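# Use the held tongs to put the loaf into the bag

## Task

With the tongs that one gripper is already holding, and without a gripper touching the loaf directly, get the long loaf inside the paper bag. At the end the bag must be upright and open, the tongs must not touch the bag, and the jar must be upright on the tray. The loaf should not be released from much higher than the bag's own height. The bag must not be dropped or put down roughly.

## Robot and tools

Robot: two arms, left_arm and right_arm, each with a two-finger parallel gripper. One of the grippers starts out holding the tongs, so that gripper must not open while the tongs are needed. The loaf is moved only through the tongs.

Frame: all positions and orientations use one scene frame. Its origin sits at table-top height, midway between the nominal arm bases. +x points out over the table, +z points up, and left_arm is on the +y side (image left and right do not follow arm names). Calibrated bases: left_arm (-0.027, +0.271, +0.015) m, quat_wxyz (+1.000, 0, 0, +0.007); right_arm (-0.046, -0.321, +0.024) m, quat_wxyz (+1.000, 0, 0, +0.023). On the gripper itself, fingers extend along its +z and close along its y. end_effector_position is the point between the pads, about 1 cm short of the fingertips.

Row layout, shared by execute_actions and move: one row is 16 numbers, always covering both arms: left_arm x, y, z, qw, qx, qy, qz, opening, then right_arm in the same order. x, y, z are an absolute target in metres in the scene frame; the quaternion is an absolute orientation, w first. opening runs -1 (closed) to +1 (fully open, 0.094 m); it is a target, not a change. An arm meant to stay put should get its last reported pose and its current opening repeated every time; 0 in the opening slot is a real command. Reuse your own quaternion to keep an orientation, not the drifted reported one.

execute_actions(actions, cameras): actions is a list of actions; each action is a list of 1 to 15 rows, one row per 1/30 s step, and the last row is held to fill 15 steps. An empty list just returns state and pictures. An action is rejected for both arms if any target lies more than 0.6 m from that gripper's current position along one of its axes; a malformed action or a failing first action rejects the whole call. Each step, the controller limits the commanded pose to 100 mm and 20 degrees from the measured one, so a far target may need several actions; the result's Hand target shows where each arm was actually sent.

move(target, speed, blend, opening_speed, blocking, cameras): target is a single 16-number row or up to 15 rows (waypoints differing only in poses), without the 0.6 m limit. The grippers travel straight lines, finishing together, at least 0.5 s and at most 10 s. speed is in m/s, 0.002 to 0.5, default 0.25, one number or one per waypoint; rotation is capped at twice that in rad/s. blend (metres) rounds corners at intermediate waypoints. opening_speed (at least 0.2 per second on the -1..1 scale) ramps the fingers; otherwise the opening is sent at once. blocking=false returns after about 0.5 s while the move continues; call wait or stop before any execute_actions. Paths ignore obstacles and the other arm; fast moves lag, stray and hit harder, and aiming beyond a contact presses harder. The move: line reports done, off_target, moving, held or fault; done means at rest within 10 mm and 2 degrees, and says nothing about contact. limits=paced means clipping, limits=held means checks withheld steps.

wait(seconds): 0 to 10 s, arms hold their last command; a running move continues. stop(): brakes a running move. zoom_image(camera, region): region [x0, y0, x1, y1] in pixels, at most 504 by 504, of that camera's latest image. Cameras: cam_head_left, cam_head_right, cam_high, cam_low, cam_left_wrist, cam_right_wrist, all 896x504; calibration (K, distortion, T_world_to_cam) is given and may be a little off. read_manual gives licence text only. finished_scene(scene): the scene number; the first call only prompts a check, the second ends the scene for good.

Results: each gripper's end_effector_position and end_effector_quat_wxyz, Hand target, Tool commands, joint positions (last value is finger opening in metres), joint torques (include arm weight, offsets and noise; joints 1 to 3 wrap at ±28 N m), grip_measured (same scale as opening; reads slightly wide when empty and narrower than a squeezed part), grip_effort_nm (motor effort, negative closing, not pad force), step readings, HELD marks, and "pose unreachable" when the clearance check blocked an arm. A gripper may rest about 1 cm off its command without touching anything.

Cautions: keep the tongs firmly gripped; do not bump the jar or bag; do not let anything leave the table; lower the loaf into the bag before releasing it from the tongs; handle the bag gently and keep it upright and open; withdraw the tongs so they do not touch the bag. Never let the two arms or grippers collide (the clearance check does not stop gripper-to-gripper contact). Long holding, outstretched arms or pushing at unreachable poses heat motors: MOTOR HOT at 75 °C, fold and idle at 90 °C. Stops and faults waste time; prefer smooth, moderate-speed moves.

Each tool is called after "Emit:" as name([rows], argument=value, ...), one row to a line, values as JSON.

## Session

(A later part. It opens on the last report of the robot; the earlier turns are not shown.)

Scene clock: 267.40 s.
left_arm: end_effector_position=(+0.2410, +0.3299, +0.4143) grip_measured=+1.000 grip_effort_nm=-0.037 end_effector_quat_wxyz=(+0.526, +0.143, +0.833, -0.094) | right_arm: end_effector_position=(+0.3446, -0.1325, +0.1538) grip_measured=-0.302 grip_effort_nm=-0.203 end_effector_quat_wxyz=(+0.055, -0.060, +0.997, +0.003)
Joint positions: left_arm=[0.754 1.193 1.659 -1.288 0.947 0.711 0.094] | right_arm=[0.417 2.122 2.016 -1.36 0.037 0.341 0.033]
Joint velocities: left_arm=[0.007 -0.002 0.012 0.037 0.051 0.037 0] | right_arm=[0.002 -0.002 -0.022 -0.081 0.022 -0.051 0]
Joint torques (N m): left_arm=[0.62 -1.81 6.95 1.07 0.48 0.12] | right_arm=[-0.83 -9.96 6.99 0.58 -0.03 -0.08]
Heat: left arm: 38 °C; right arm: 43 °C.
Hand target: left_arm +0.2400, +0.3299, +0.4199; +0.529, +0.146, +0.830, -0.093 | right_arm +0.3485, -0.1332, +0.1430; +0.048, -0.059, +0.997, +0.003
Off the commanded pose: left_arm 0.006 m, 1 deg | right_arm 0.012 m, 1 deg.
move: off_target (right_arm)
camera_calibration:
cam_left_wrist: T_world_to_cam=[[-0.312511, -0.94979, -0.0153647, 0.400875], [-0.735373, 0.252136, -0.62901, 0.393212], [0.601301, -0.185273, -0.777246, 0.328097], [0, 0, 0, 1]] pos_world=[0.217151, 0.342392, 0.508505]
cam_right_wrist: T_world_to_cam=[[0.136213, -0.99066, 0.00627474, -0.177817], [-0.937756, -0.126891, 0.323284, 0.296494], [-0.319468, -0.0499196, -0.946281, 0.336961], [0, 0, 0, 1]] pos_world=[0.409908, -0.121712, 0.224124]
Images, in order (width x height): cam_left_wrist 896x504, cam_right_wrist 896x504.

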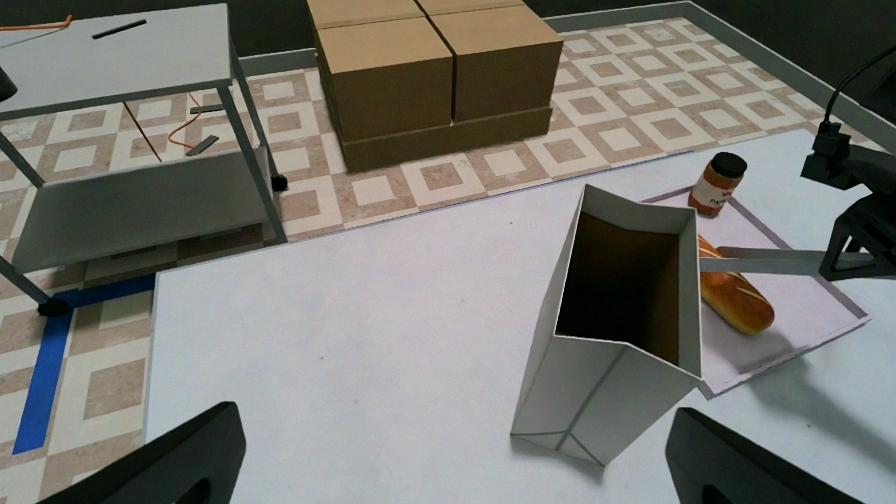

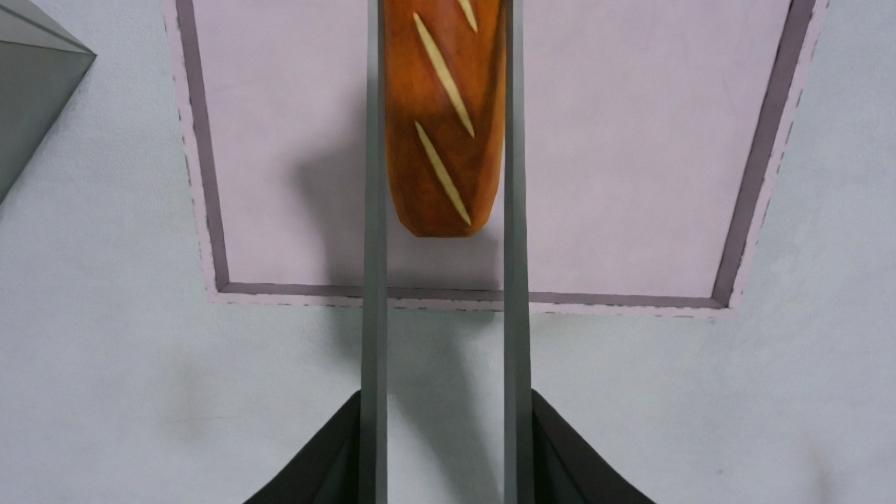

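Emit:
move(target=[0.24, 0.33, 0.42, 0.5291, 0.1464, 0.8306, -0.0933, 1.0, 0.349, -0.133, 0.139, 0.0479, -0.05924, 0.99709, 0.00285, -0.3056], speed=0.03, cameras=["cam_right_wrist","cam_left_wrist"])

Emit:
zoom_image(camera="cam_left_wrist", region=[640, 120, 896, 340])

Scene clock: 283.07 s.
left_arm: end_effector_position=(+0.2410, +0.3299, +0.4143) grip_measured=+1.000 grip_effort_nm=-0.037 end_effector_quat_wxyz=(+0.526, +0.143, +0.833, -0.094) | right_arm: end_effector_position=(+0.3460, -0.1318, +0.1521) grip_measured=-0.302 grip_effort_nm=-0.193 end_effector_quat_wxyz=(+0.057, -0.060, +0.997, +0.004)
Joint positions: left_arm=[0.754 1.193 1.659 -1.288 0.947 0.711 0.094] | right_arm=[0.417 2.122 2.008 -1.348 0.037 0.341 0.033]
Joint velocities: left_arm=[0.007 -0.012 -0.027 -0.037 -0.037 0.022 0] | right_arm=[0.017 -0.012 -0.017 0.007 -0.007 -0.007 0]
Joint torques (N m): left_arm=[0.62 -1.62 6.86 1.06 0.48 0.12] | right_arm=[-0.81 -10.18 5.93 0.64 -0.03 -0.06]
Heat: left arm: 38 °C; right arm: 43 °C.
Hand target: left_arm +0.2400, +0.3299, +0.4199; +0.529, +0.146, +0.830, -0.093 | right_arm +0.3484, -0.1332, +0.1390; +0.048, -0.059, +0.997, +0.003
Off the commanded pose: left_arm 0.006 m, 1 deg | right_arm 0.013 m, 1 deg.
move: off_target (right_arm)
camera_calibration:
cam_left_wrist: T_world_to_cam=[[-0.312511, -0.94979, -0.0153647, 0.400875], [-0.735373, 0.252136, -0.62901, 0.393212], [0.601301, -0.185273, -0.777246, 0.328097], [0, 0, 0, 1]] pos_world=[0.217151, 0.342392, 0.508505]
cam_right_wrist: T_world_to_cam=[[0.136189, -0.990672, 0.0046849, -0.177089], [-0.939181, -0.127602, 0.318838, 0.299423], [-0.315266, -0.0478221, -0.947798, 0.334873], [0, 0, 0, 1]] pos_world=[0.410904, -0.121215, 0.222754]
Images, in order (width x height): cam_left_wrist 896x504, cam_right_wrist 896x504.

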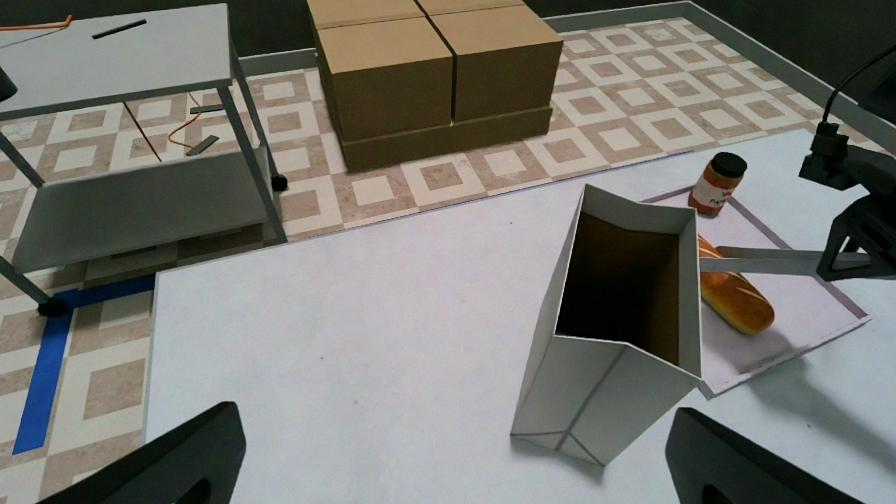

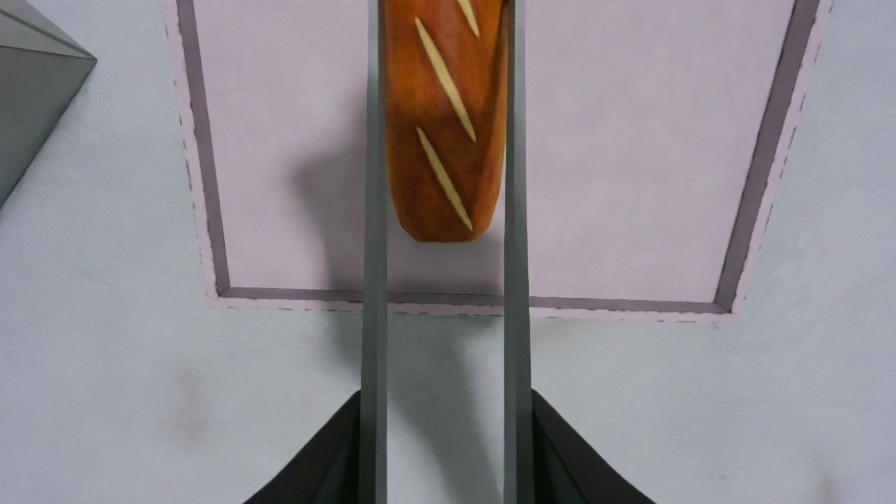

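Scaled by 1.969.

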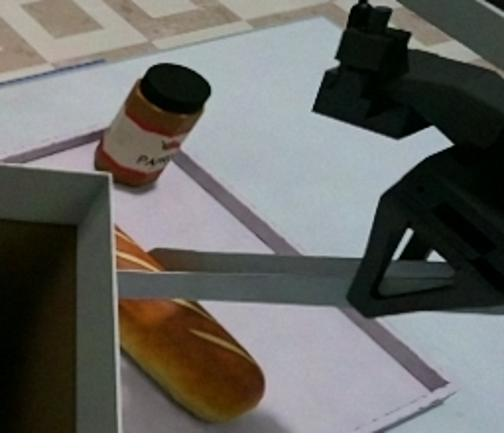

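Emit:
move(target=[0.24, 0.33, 0.42, 0.5291, 0.1464, 0.8306, -0.0933, 1.0, 0.348, -0.1325, 0.146, 0.0479, -0.05924, 0.99709, 0.00285, -0.40], speed=0.03, opening_speed=0.2, cameras=["cam_right_wrist","cam_left_wrist"])

Emit:
zoom_image(camera="cam_right_wrist", region=[330, 0, 570, 250])

Scene clock: 293.03 s.
left_arm: end_effector_position=(+0.2410, +0.3299, +0.4143) grip_measured=+1.000 grip_effort_nm=-0.042 end_effector_quat_wxyz=(+0.526, +0.143, +0.833, -0.094) | right_arm: end_effector_position=(+0.3458, -0.1319, +0.1521) grip_measured=-0.393 grip_effort_nm=-0.354 end_effector_quat_wxyz=(+0.057, -0.060, +0.997, +0.004)
Joint positions: left_arm=[0.754 1.193 1.659 -1.288 0.947 0.712 0.094] | right_arm=[0.417 2.122 2.008 -1.349 0.037 0.341 0.029]
Joint velocities: left_arm=[0.002 -0.012 -0.012 -0.037 -0.066 0.081 0] | right_arm=[0.007 0.022 -0.007 -0.037 -0.051 0.007 0]
Joint torques (N m): left_arm=[0.7 -1.59 6.8 1.11 0.52 0.11] | right_arm=[-0.62 -10.07 8.66 0.39 -0.03 -0.05]
Heat: left arm: 38 °C; right arm: 43 °C.
Hand target: left_arm +0.2399, +0.3299, +0.4199; +0.529, +0.146, +0.831, -0.093 | right_arm +0.3478, -0.1326, +0.1460; +0.048, -0.059, +0.997, +0.003
Off the commanded pose: left_arm 0.006 m, 1 deg | right_arm 0.006 m, 1 deg.
move: done
camera_calibration:
cam_left_wrist: T_world_to_cam=[[-0.312668, -0.949738, -0.0153719, 0.400855], [-0.735431, 0.252294, -0.628879, 0.393074], [0.601149, -0.185326, -0.777351, 0.328174], [0, 0, 0, 1]] pos_world=[0.217132, 0.342356, 0.508465]
cam_right_wrist: T_world_to_cam=[[0.136192, -0.99067, 0.0049295, -0.177187], [-0.938963, -0.127494, 0.319522, 0.299095], [-0.315913, -0.048145, -0.947566, 0.334942], [0, 0, 0, 1]] pos_world=[0.410783, -0.121276, 0.222686]
Images, in order (width x height): cam_left_wrist 896x504, cam_right_wrist 896x504.

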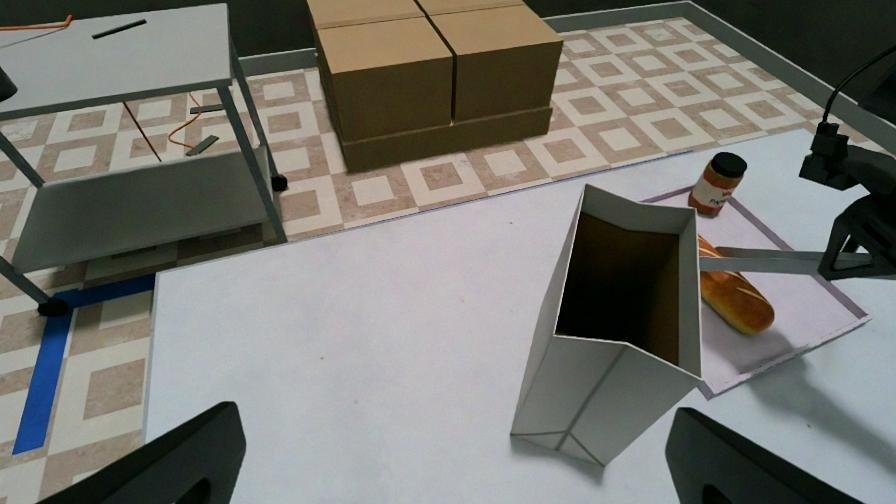

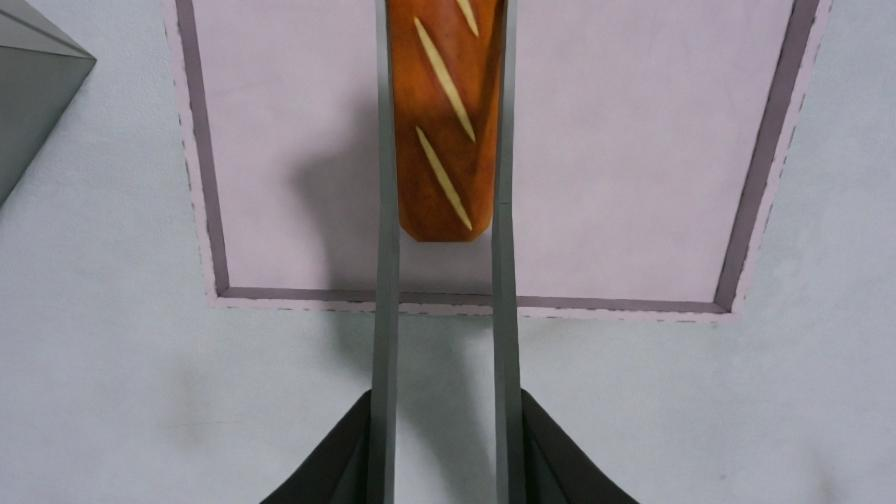

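Scaled by 2.016.

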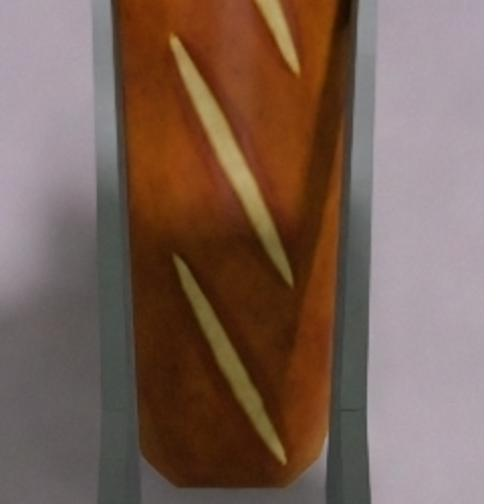

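Emit:
move(target=[0.24, 0.33, 0.42, 0.5291, 0.1464, 0.8306, -0.0933, 1.0, 0.348, -0.1325, 0.146, 0.0479, -0.05924, 0.99709, 0.00285, -0.49], opening_speed=0.2)

Scene clock: 322.37 s.
left_arm: end_effector_position=(+0.2410, +0.3299, +0.4143) grip_measured=+1.000 grip_effort_nm=-0.032 end_effector_quat_wxyz=(+0.526, +0.143, +0.833, -0.094) | right_arm: end_effector_position=(+0.3457, -0.1320, +0.1521) grip_measured=-0.487 grip_effort_nm=-0.359 end_effector_quat_wxyz=(+0.057, -0.060, +0.997, +0.004)
Joint positions: left_arm=[0.754 1.193 1.659 -1.288 0.947 0.712 0.094] | right_arm=[0.417 2.122 2.008 -1.349 0.037 0.341 0.024]
Joint velocities: left_arm=[-0.017 -0.007 0.012 0.007 0.007 0.007 0] | right_arm=[0.002 -0.007 0.017 -0.037 0.022 -0.022 0.002]
Joint torques (N m): left_arm=[0.62 -1.74 6.76 1.09 0.51 0.08] | right_arm=[-0.62 -10.02 8.64 0.39 -0.03 -0.05]
Heat: left arm: 39 °C; right arm: 44 °C.
Hand target: left_arm +0.2400, +0.3299, +0.4199; +0.529, +0.146, +0.830, -0.093 | right_arm +0.3478, -0.1326, +0.1460; +0.048, -0.059, +0.997, +0.003
Off the commanded pose: left_arm 0.006 m, 1 deg | right_arm 0.007 m, 1 deg.
move: done
camera_calibration:
cam_left_wrist: T_world_to_cam=[[-0.312668, -0.949738, -0.0153719, 0.400855], [-0.735431, 0.252294, -0.628879, 0.393074], [0.601149, -0.185326, -0.777351, 0.328174], [0, 0, 0, 1]] pos_world=[0.217132, 0.342356, 0.508465]
cam_right_wrist: T_world_to_cam=[[0.136194, -0.990669, 0.0050518, -0.177236], [-0.938854, -0.127439, 0.319864, 0.298931], [-0.316236, -0.0483064, -0.94745, 0.334977], [0, 0, 0, 1]] pos_world=[0.410723, -0.121306, 0.222651]

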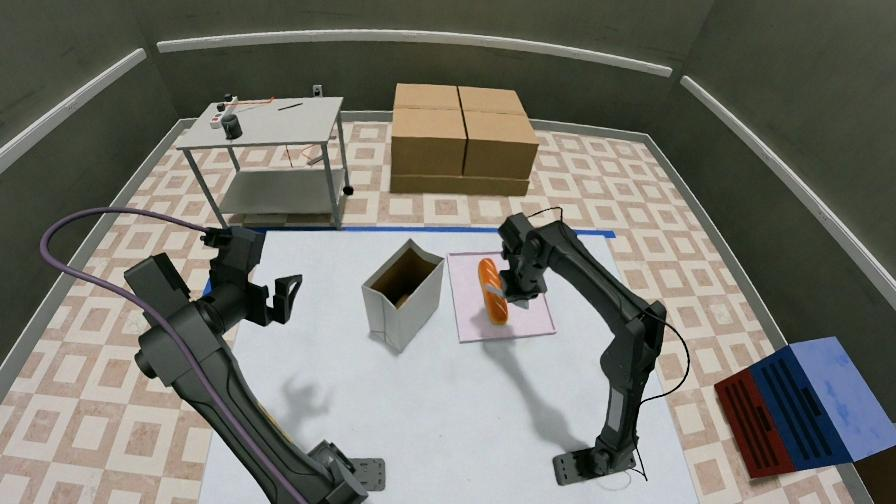

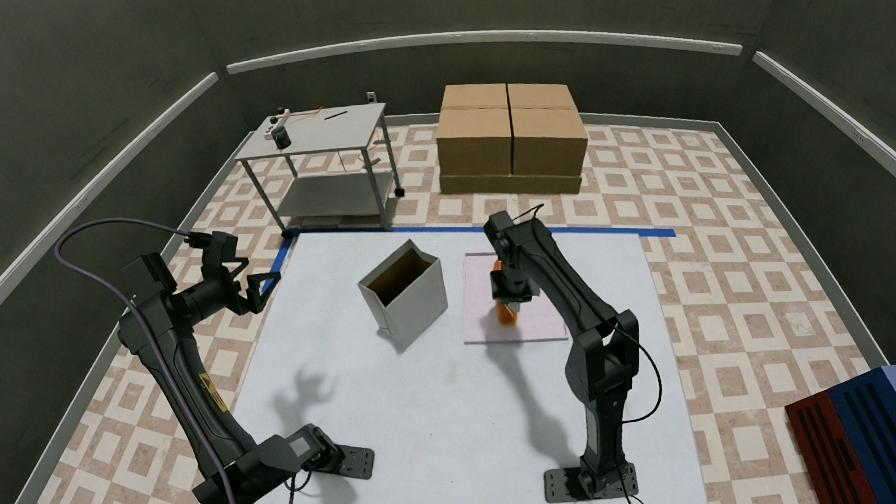

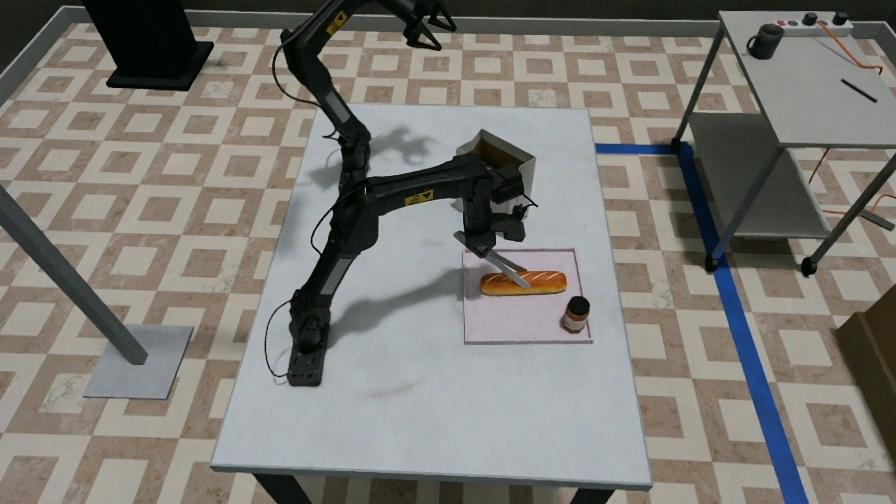

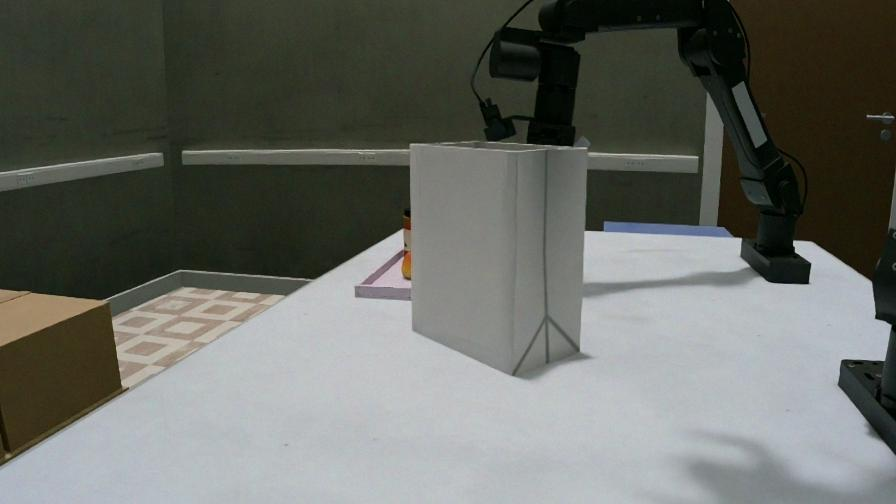

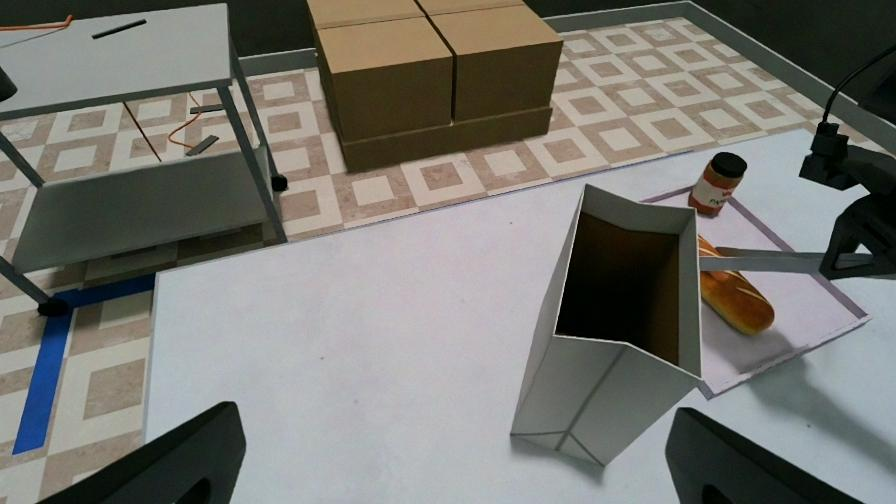

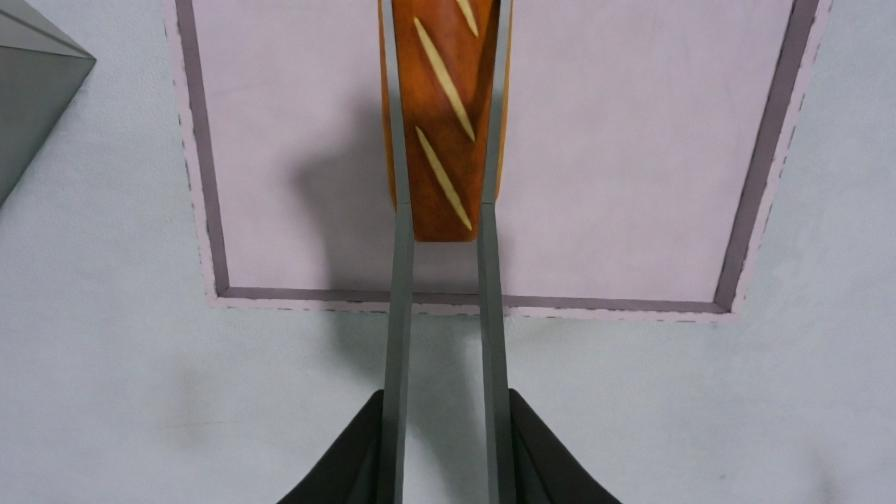

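Emit:
move(target=[0.24, 0.33, 0.42, 0.5291, 0.1464, 0.8306, -0.0933, 1.0, 0.348, -0.1325, 0.146, 0.0479, -0.05924, 0.99709, 0.00285, -0.51], opening_speed=0.2, cameras=["cam_right_wrist"])

Scene clock: 328.70 s.
left_arm: end_effector_position=(+0.2410, +0.3299, +0.4143) grip_measured=+1.000 grip_effort_nm=-0.037 end_effector_quat_wxyz=(+0.526, +0.143, +0.833, -0.094) | right_arm: end_effector_position=(+0.3457, -0.1320, +0.1521) grip_measured=-0.510 grip_effort_nm=-0.706 end_effector_quat_wxyz=(+0.057, -0.060, +0.997, +0.004)
Joint positions: left_arm=[0.754 1.193 1.659 -1.288 0.947 0.712 0.094] | right_arm=[0.417 2.122 2.008 -1.349 0.037 0.341 0.023]
Joint velocities: left_arm=[-0.002 -0.017 0.007 0.037 -0.022 0.037 0] | right_arm=[-0.007 -0.017 -0.012 0.007 -0.007 -0.051 -0.006]
Joint torques (N m): left_arm=[0.69 -1.52 6.58 1.1 0.48 0.1] | right_arm=[-0.62 -10.07 8.65 0.39 -0.03 -0.05]
Heat: left arm: 39 °C; right arm: 44 °C.
Hand target: left_arm +0.2400, +0.3299, +0.4199; +0.529, +0.146, +0.830, -0.093 | right_arm +0.3478, -0.1326, +0.1460; +0.048, -0.059, +0.997, +0.003
Off the commanded pose: left_arm 0.006 m, 1 deg | right_arm 0.007 m, 1 deg.
move: done
camera_calibration:
cam_right_wrist: T_world_to_cam=[[0.136194, -0.990669, 0.0050518, -0.177236], [-0.938854, -0.127439, 0.319864, 0.298931], [-0.316236, -0.0483064, -0.94745, 0.334977], [0, 0, 0, 1]] pos_world=[0.410723, -0.121306, 0.222651]
Images, in order (width x height): cam_right_wrist 896x504.

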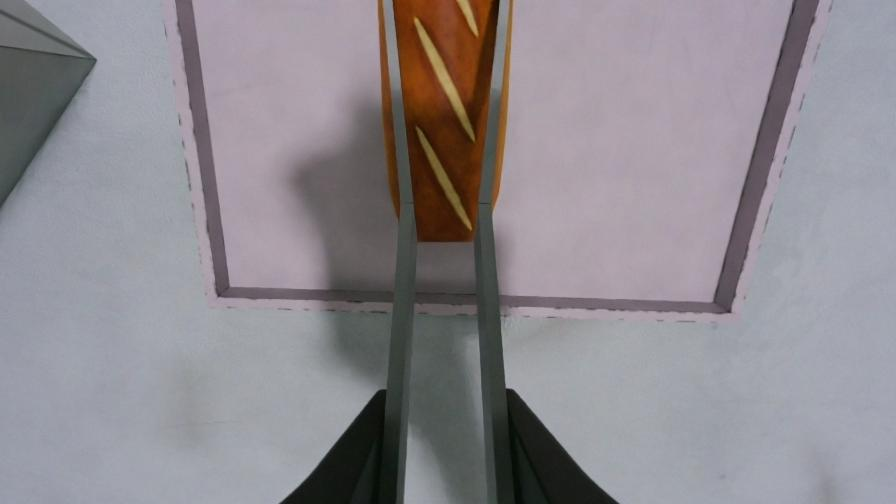

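Emit:
move(target=[0.24, 0.33, 0.42, 0.5291, 0.1464, 0.8306, -0.0933, 1.0, 0.342, -0.1335, 0.195, 0.1303, -0.0588, 0.9897, 0.00774, -0.51], speed=0.06, cameras=["cam_right_wrist", "cam_high", "cam_left_wrist"])

Scene clock: 373.87 s.
left_arm: end_effector_position=(+0.2410, +0.3299, +0.4143) grip_measured=+1.000 grip_effort_nm=-0.042 end_effector_quat_wxyz=(+0.526, +0.143, +0.833, -0.094) | right_arm: end_effector_position=(+0.3430, -0.1331, +0.1822) grip_measured=-0.509 grip_effort_nm=-0.046 end_effector_quat_wxyz=(+0.108, -0.060, +0.992, +0.006)
Joint positions: left_arm=[0.754 1.193 1.659 -1.288 0.947 0.712 0.094] | right_arm=[0.434 2.018 1.956 -1.307 0.077 0.35 0.023]
Joint velocities: left_arm=[0.012 -0.007 -0.002 0.022 0.037 -0.007 0] | right_arm=[-0.017 0.022 -0.002 -0.022 0.066 0.022 -0.001]
Joint torques (N m): left_arm=[0.75 -1.63 6.61 1.11 0.49 0.09] | right_arm=[0.75 -15.1 6.05 0.76 0.28 0.06]
Heat: left arm: 39 °C; right arm: 46 °C.
Hand target: left_arm +0.2400, +0.3299, +0.4199; +0.529, +0.146, +0.830, -0.093 | right_arm +0.3426, -0.1332, +0.1951; +0.130, -0.059, +0.990, +0.007
Off the commanded pose: left_arm 0.006 m, 1 deg | right_arm 0.013 m, 3 deg.
move: off_target (right_arm)
camera_calibration:
cam_left_wrist: T_world_to_cam=[[-0.312668, -0.949738, -0.0153719, 0.400855], [-0.735431, 0.252294, -0.628879, 0.393074], [0.601149, -0.185326, -0.777351, 0.328174], [0, 0, 0, 1]] pos_world=[0.217132, 0.342356, 0.508465]
cam_right_wrist: T_world_to_cam=[[0.136665, -0.990571, 0.00959425, -0.179114], [-0.966225, -0.131157, 0.221825, 0.313387], [-0.218475, -0.0395859, -0.975039, 0.335228], [0, 0, 0, 1]] pos_world=[0.40052, -0.123052, 0.259061]
Images, in order (width x height): cam_high 896x504, cam_left_wrist 896x504, cam_right_wrist 896x504.

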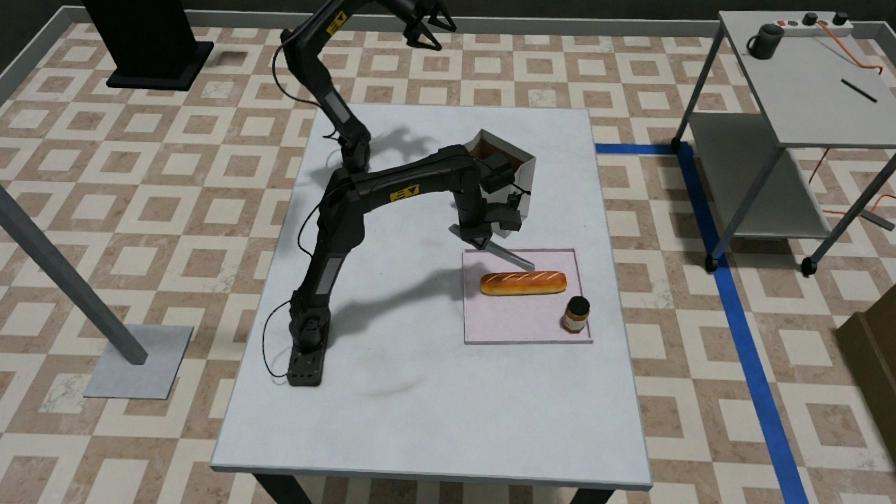

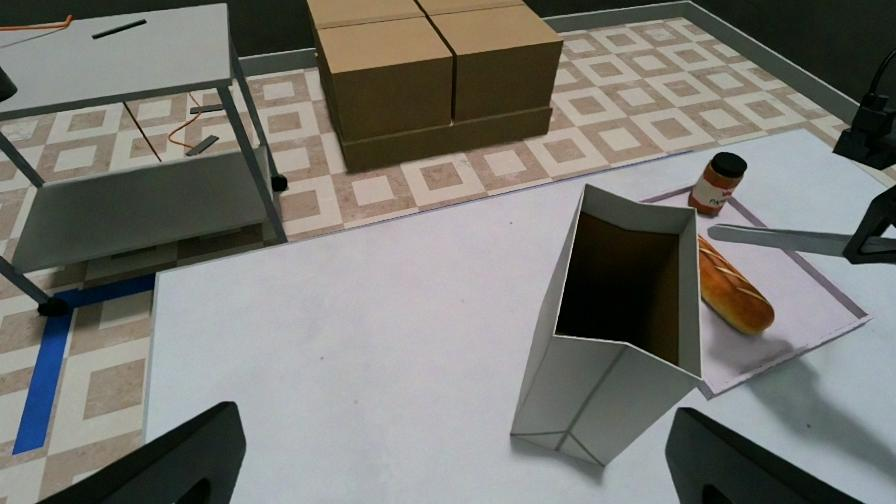

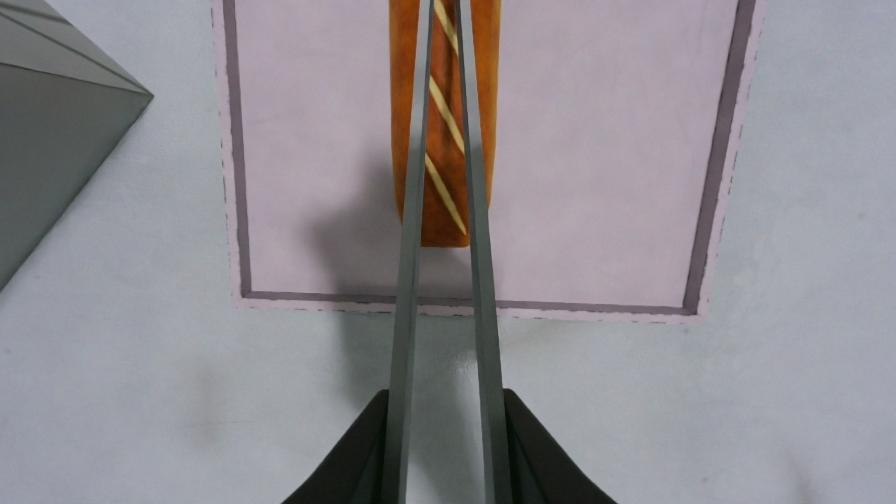

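Emit:
zoom_image(camera="cam_high", region=[440, 200, 620, 360])

Emit:
zoom_image(camera="cam_left_wrist", region=[650, 140, 896, 360])

Scaled by 2.800.

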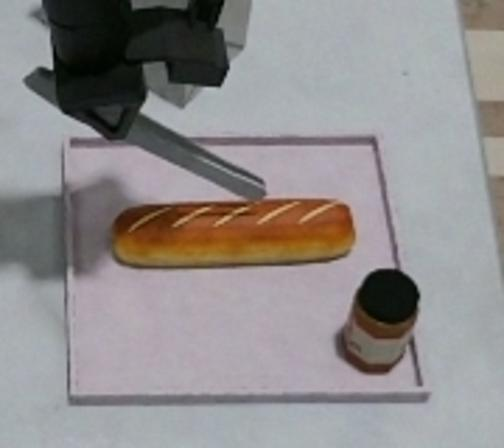

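Scaled by 2.049.

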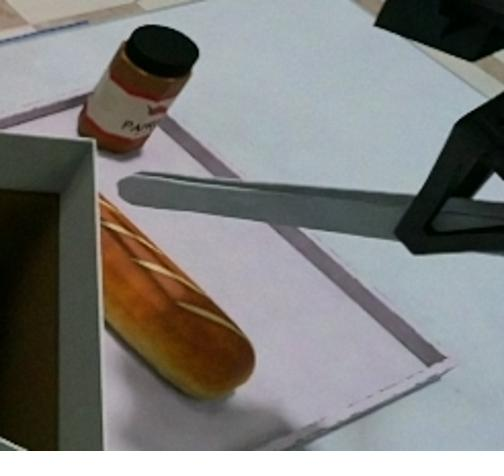

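Emit:
move(target=[0.24, 0.33, 0.42, 0.5291, 0.1464, 0.8306, -0.0933, 1.0, 0.346, -0.133, 0.175, 0.0479, -0.05924, 0.99709, 0.00285, -0.3056], opening_speed=0.3, speed=0.06)

Emit:
zoom_image(camera="cam_high", region=[440, 200, 620, 360])

Emit:
zoom_image(camera="cam_left_wrist", region=[650, 140, 896, 360])

Scene clock: 468.07 s.
left_arm: end_effector_position=(+0.2410, +0.3299, +0.4143) grip_measured=+1.000 grip_effort_nm=-0.037 end_effector_quat_wxyz=(+0.526, +0.143, +0.833, -0.094) | right_arm: end_effector_position=(+0.3412, -0.1332, +0.1791) grip_measured=-0.307 grip_effort_nm=0.085 end_effector_quat_wxyz=(+0.053, -0.059, +0.997, +0.003)
Joint positions: left_arm=[0.754 1.193 1.659 -1.288 0.947 0.712 0.094] | right_arm=[0.419 2.135 2.138 -1.474 0.036 0.344 0.033]
Joint velocities: left_arm=[-0.012 0.022 0.002 0.022 -0.007 -0.007 0] | right_arm=[-0.007 0.012 0.002 0.066 0.037 -0.007 -0.001]
Joint torques (N m): left_arm=[0.7 -1.65 6.58 1.08 0.5 0.07] | right_arm=[-0.79 -9.72 9.62 0.38 -0.03 -0.07]
Heat: left arm: 39 °C; right arm: 49 °C.
Hand target: left_arm +0.2400, +0.3299, +0.4199; +0.529, +0.146, +0.830, -0.093 | right_arm +0.3458, -0.1331, +0.1750; +0.048, -0.059, +0.997, +0.004
Off the commanded pose: left_arm 0.006 m, 1 deg | right_arm 0.006 m, 1 deg.
move: done
camera_calibration:
cam_left_wrist: T_world_to_cam=[[-0.312668, -0.949738, -0.0153719, 0.400855], [-0.735431, 0.252294, -0.628879, 0.393074], [0.601149, -0.185326, -0.777351, 0.328174], [0, 0, 0, 1]] pos_world=[0.217132, 0.342356, 0.508465]
cam_right_wrist: T_world_to_cam=[[0.135201, -0.990796, 0.00657668, -0.177886], [-0.936545, -0.125625, 0.327265, 0.284006], [-0.323427, -0.0504058, -0.94491, 0.360836], [0, 0, 0, 1]] pos_world=[0.406739, -0.122382, 0.249182]

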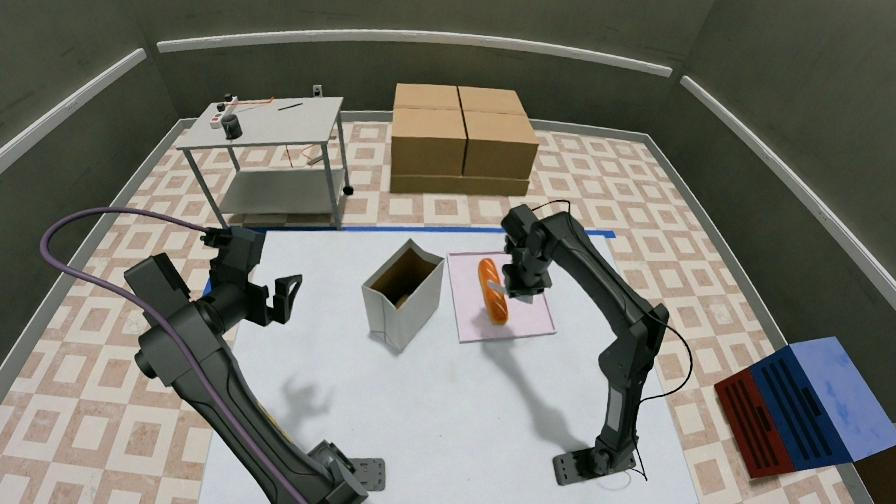

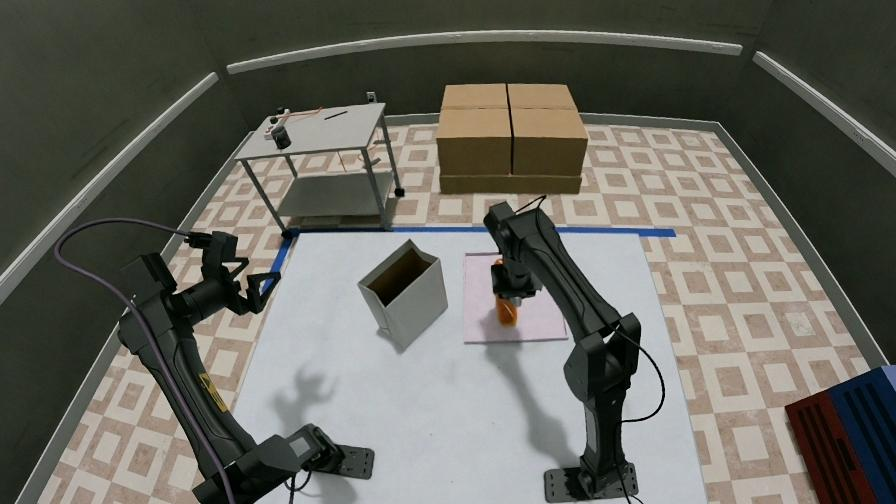

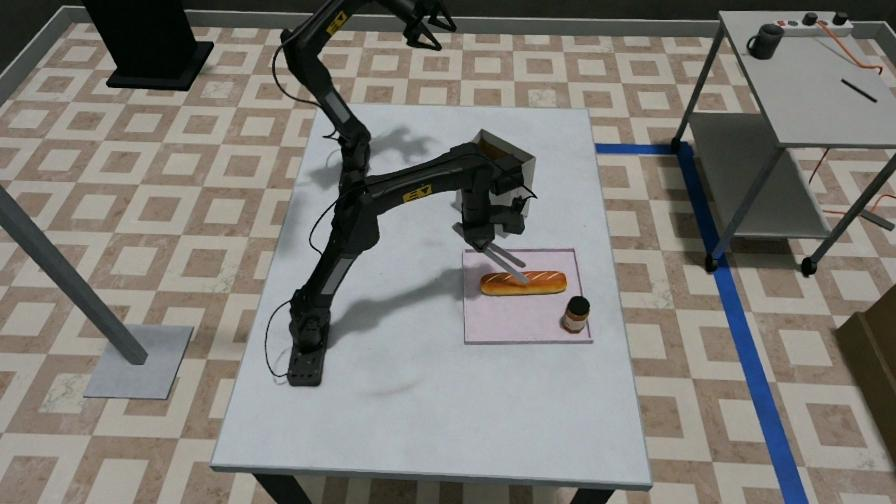

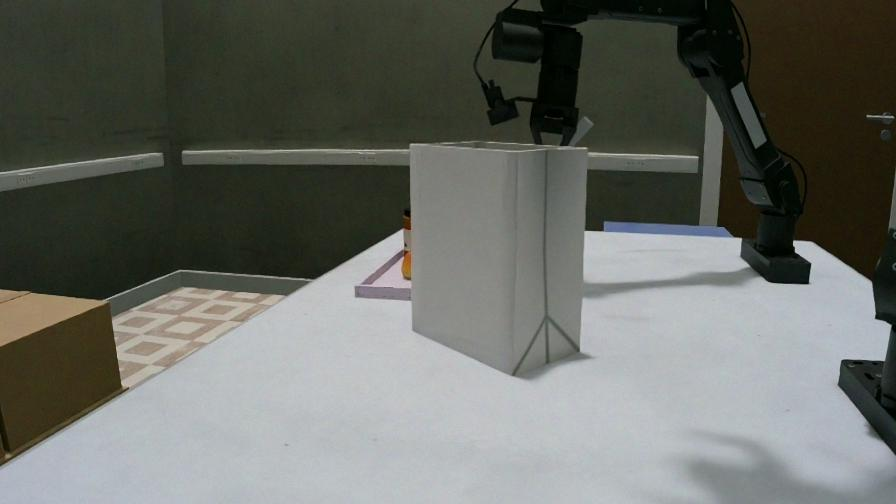

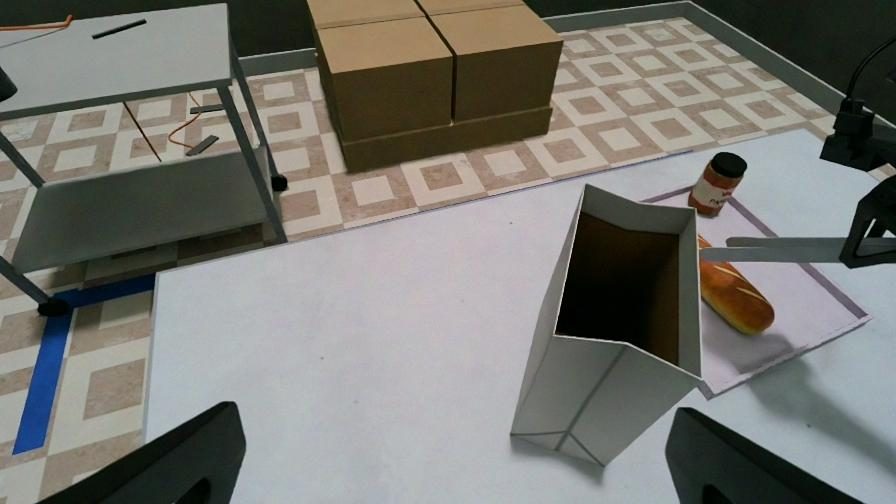

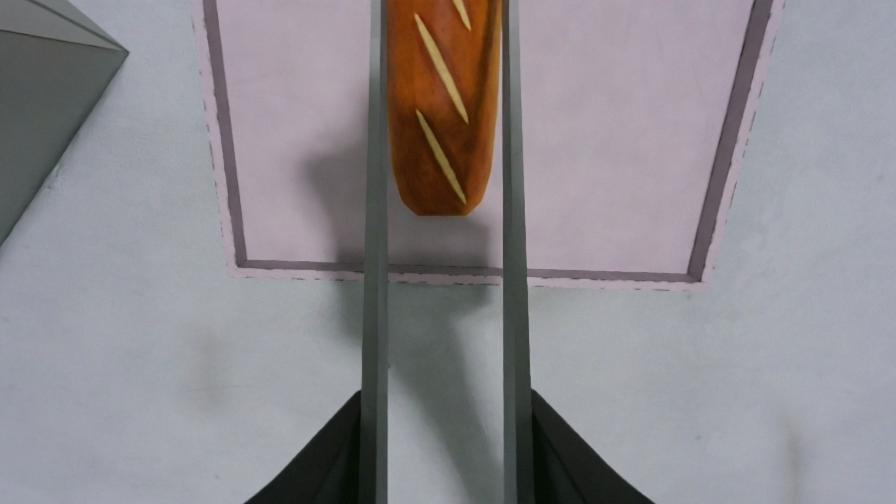

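Scaled by 2.800.

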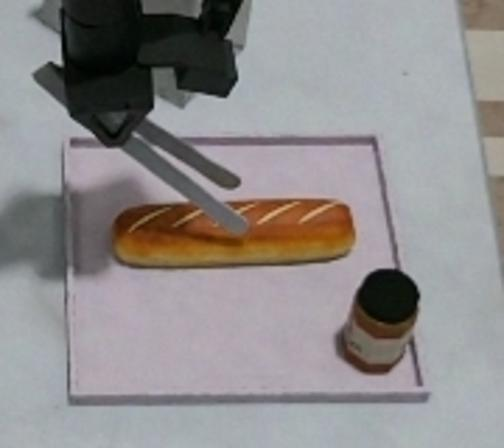

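Scaled by 2.049.

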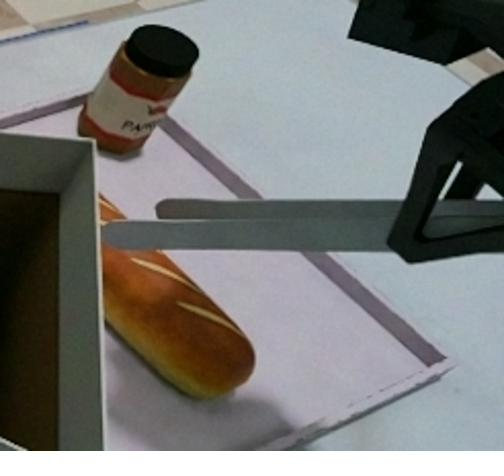

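Emit:
move([
  [0.24, 0.33, 0.42, 0.5291, 0.1464, 0.8306, -0.0933, 1.0, 0.367, -0.1305, 0.172, 0.0479, -0.05924, 0.99709, 0.00285, -0.3056],
  [0.24, 0.33, 0.42, 0.5291, 0.1464, 0.8306, -0.0933, 1.0, 0.367, -0.1305, 0.145, 0.0479, -0.05924, 0.99709, 0.00285, -0.3056],
], speed=0.05, cameras=["cam_high", "cam_left_wrist", "cam_right_wrist"])

Emit:
zoom_image(camera="cam_high", region=[440, 200, 620, 360])

Emit:
zoom_image(camera="cam_left_wrist", region=[650, 140, 896, 360])

Scene clock: 529.87 s.
left_arm: end_effector_position=(+0.2410, +0.3299, +0.4143) grip_measured=+1.000 grip_effort_nm=-0.037 end_effector_quat_wxyz=(+0.526, +0.143, +0.833, -0.094) | right_arm: end_effector_position=(+0.3625, -0.1302, +0.1467) grip_measured=-0.306 grip_effort_nm=0.046 end_effector_quat_wxyz=(+0.042, -0.060, +0.997, -0.001)
Joint positions: left_arm=[0.754 1.193 1.659 -1.288 0.947 0.712 0.094] | right_arm=[0.403 2.241 2.181 -1.434 0.034 0.328 0.033]
Joint velocities: left_arm=[0.002 -0.007 -0.007 -0.007 -0.022 0.007 0] | right_arm=[-0.017 -0.007 -0.002 -0.022 0.007 0.051 0]
Joint torques (N m): left_arm=[0.55 -1.59 6.64 1.09 0.45 0.13] | right_arm=[-0.73 -13.33 5.85 0.64 -0.01 -0.06]
Heat: left arm: 40 °C; right arm: 47 °C.
Hand target: left_arm +0.2400, +0.3299, +0.4199; +0.529, +0.146, +0.830, -0.093 | right_arm +0.3665, -0.1306, +0.1447; +0.048, -0.059, +0.997, +0.003
Off the commanded pose: left_arm 0.006 m, 1 deg | right_arm 0.005 m, 1 deg.
move: done
camera_calibration:
cam_left_wrist: T_world_to_cam=[[-0.312668, -0.949738, -0.0153719, 0.400855], [-0.735431, 0.252294, -0.628879, 0.393074], [0.601149, -0.185326, -0.777351, 0.328174], [0, 0, 0, 1]] pos_world=[0.217132, 0.342356, 0.508465]
cam_right_wrist: T_world_to_cam=[[0.135887, -0.990632, 0.0135528, -0.178827], [-0.929303, -0.122709, 0.348335, 0.309661], [-0.343409, -0.0599289, -0.937272, 0.342192], [0, 0, 0, 1]] pos_world=[0.429581, -0.118646, 0.215284]
Images, in order (width x height): cam_high 896x504, cam_left_wrist 896x504, cam_right_wrist 896x504.

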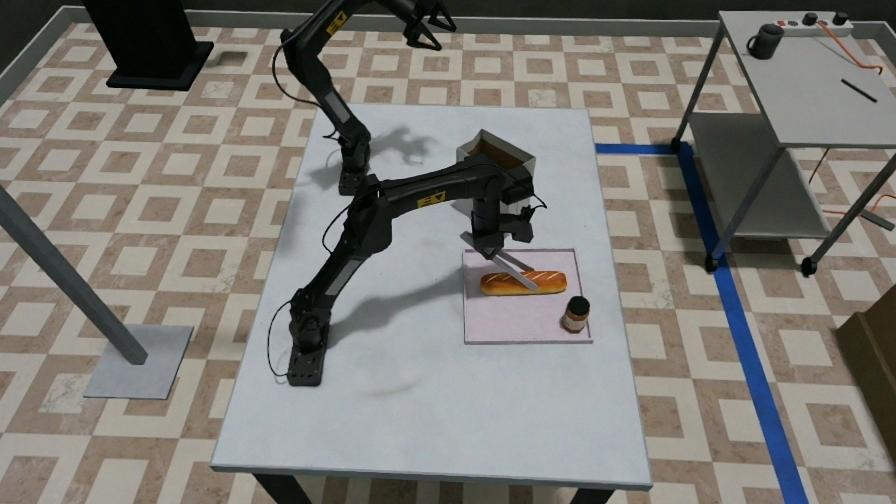

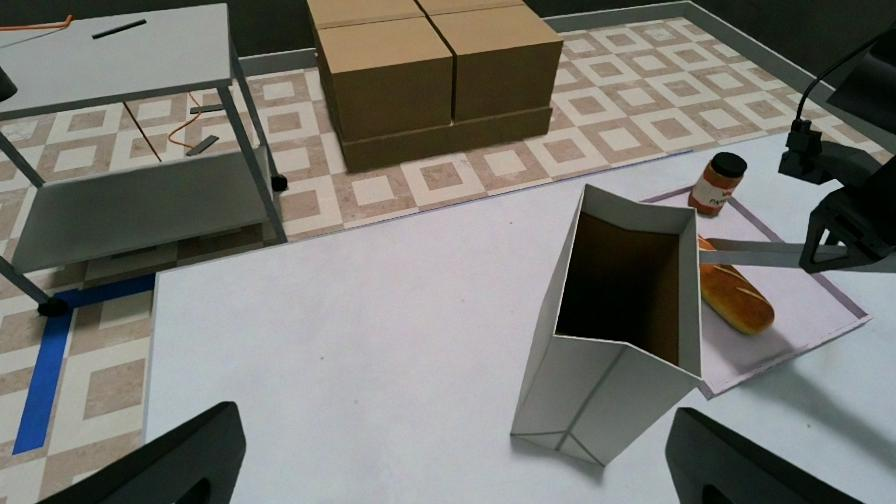

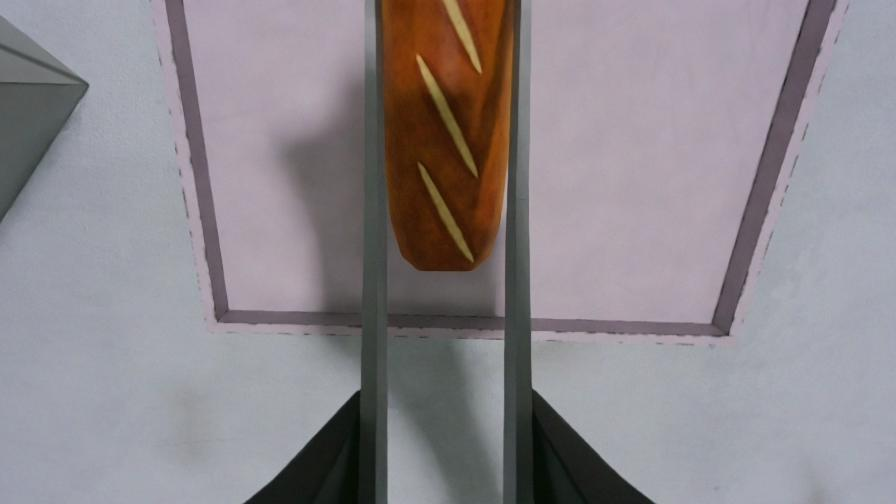

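Scaled by 2.800.

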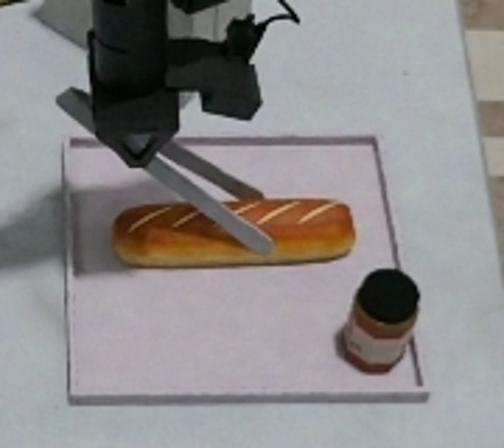

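Scaled by 2.049.

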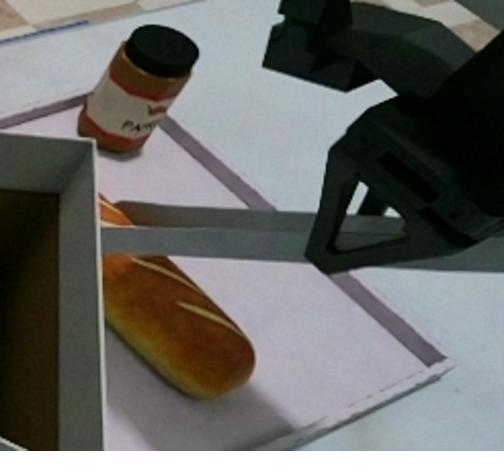

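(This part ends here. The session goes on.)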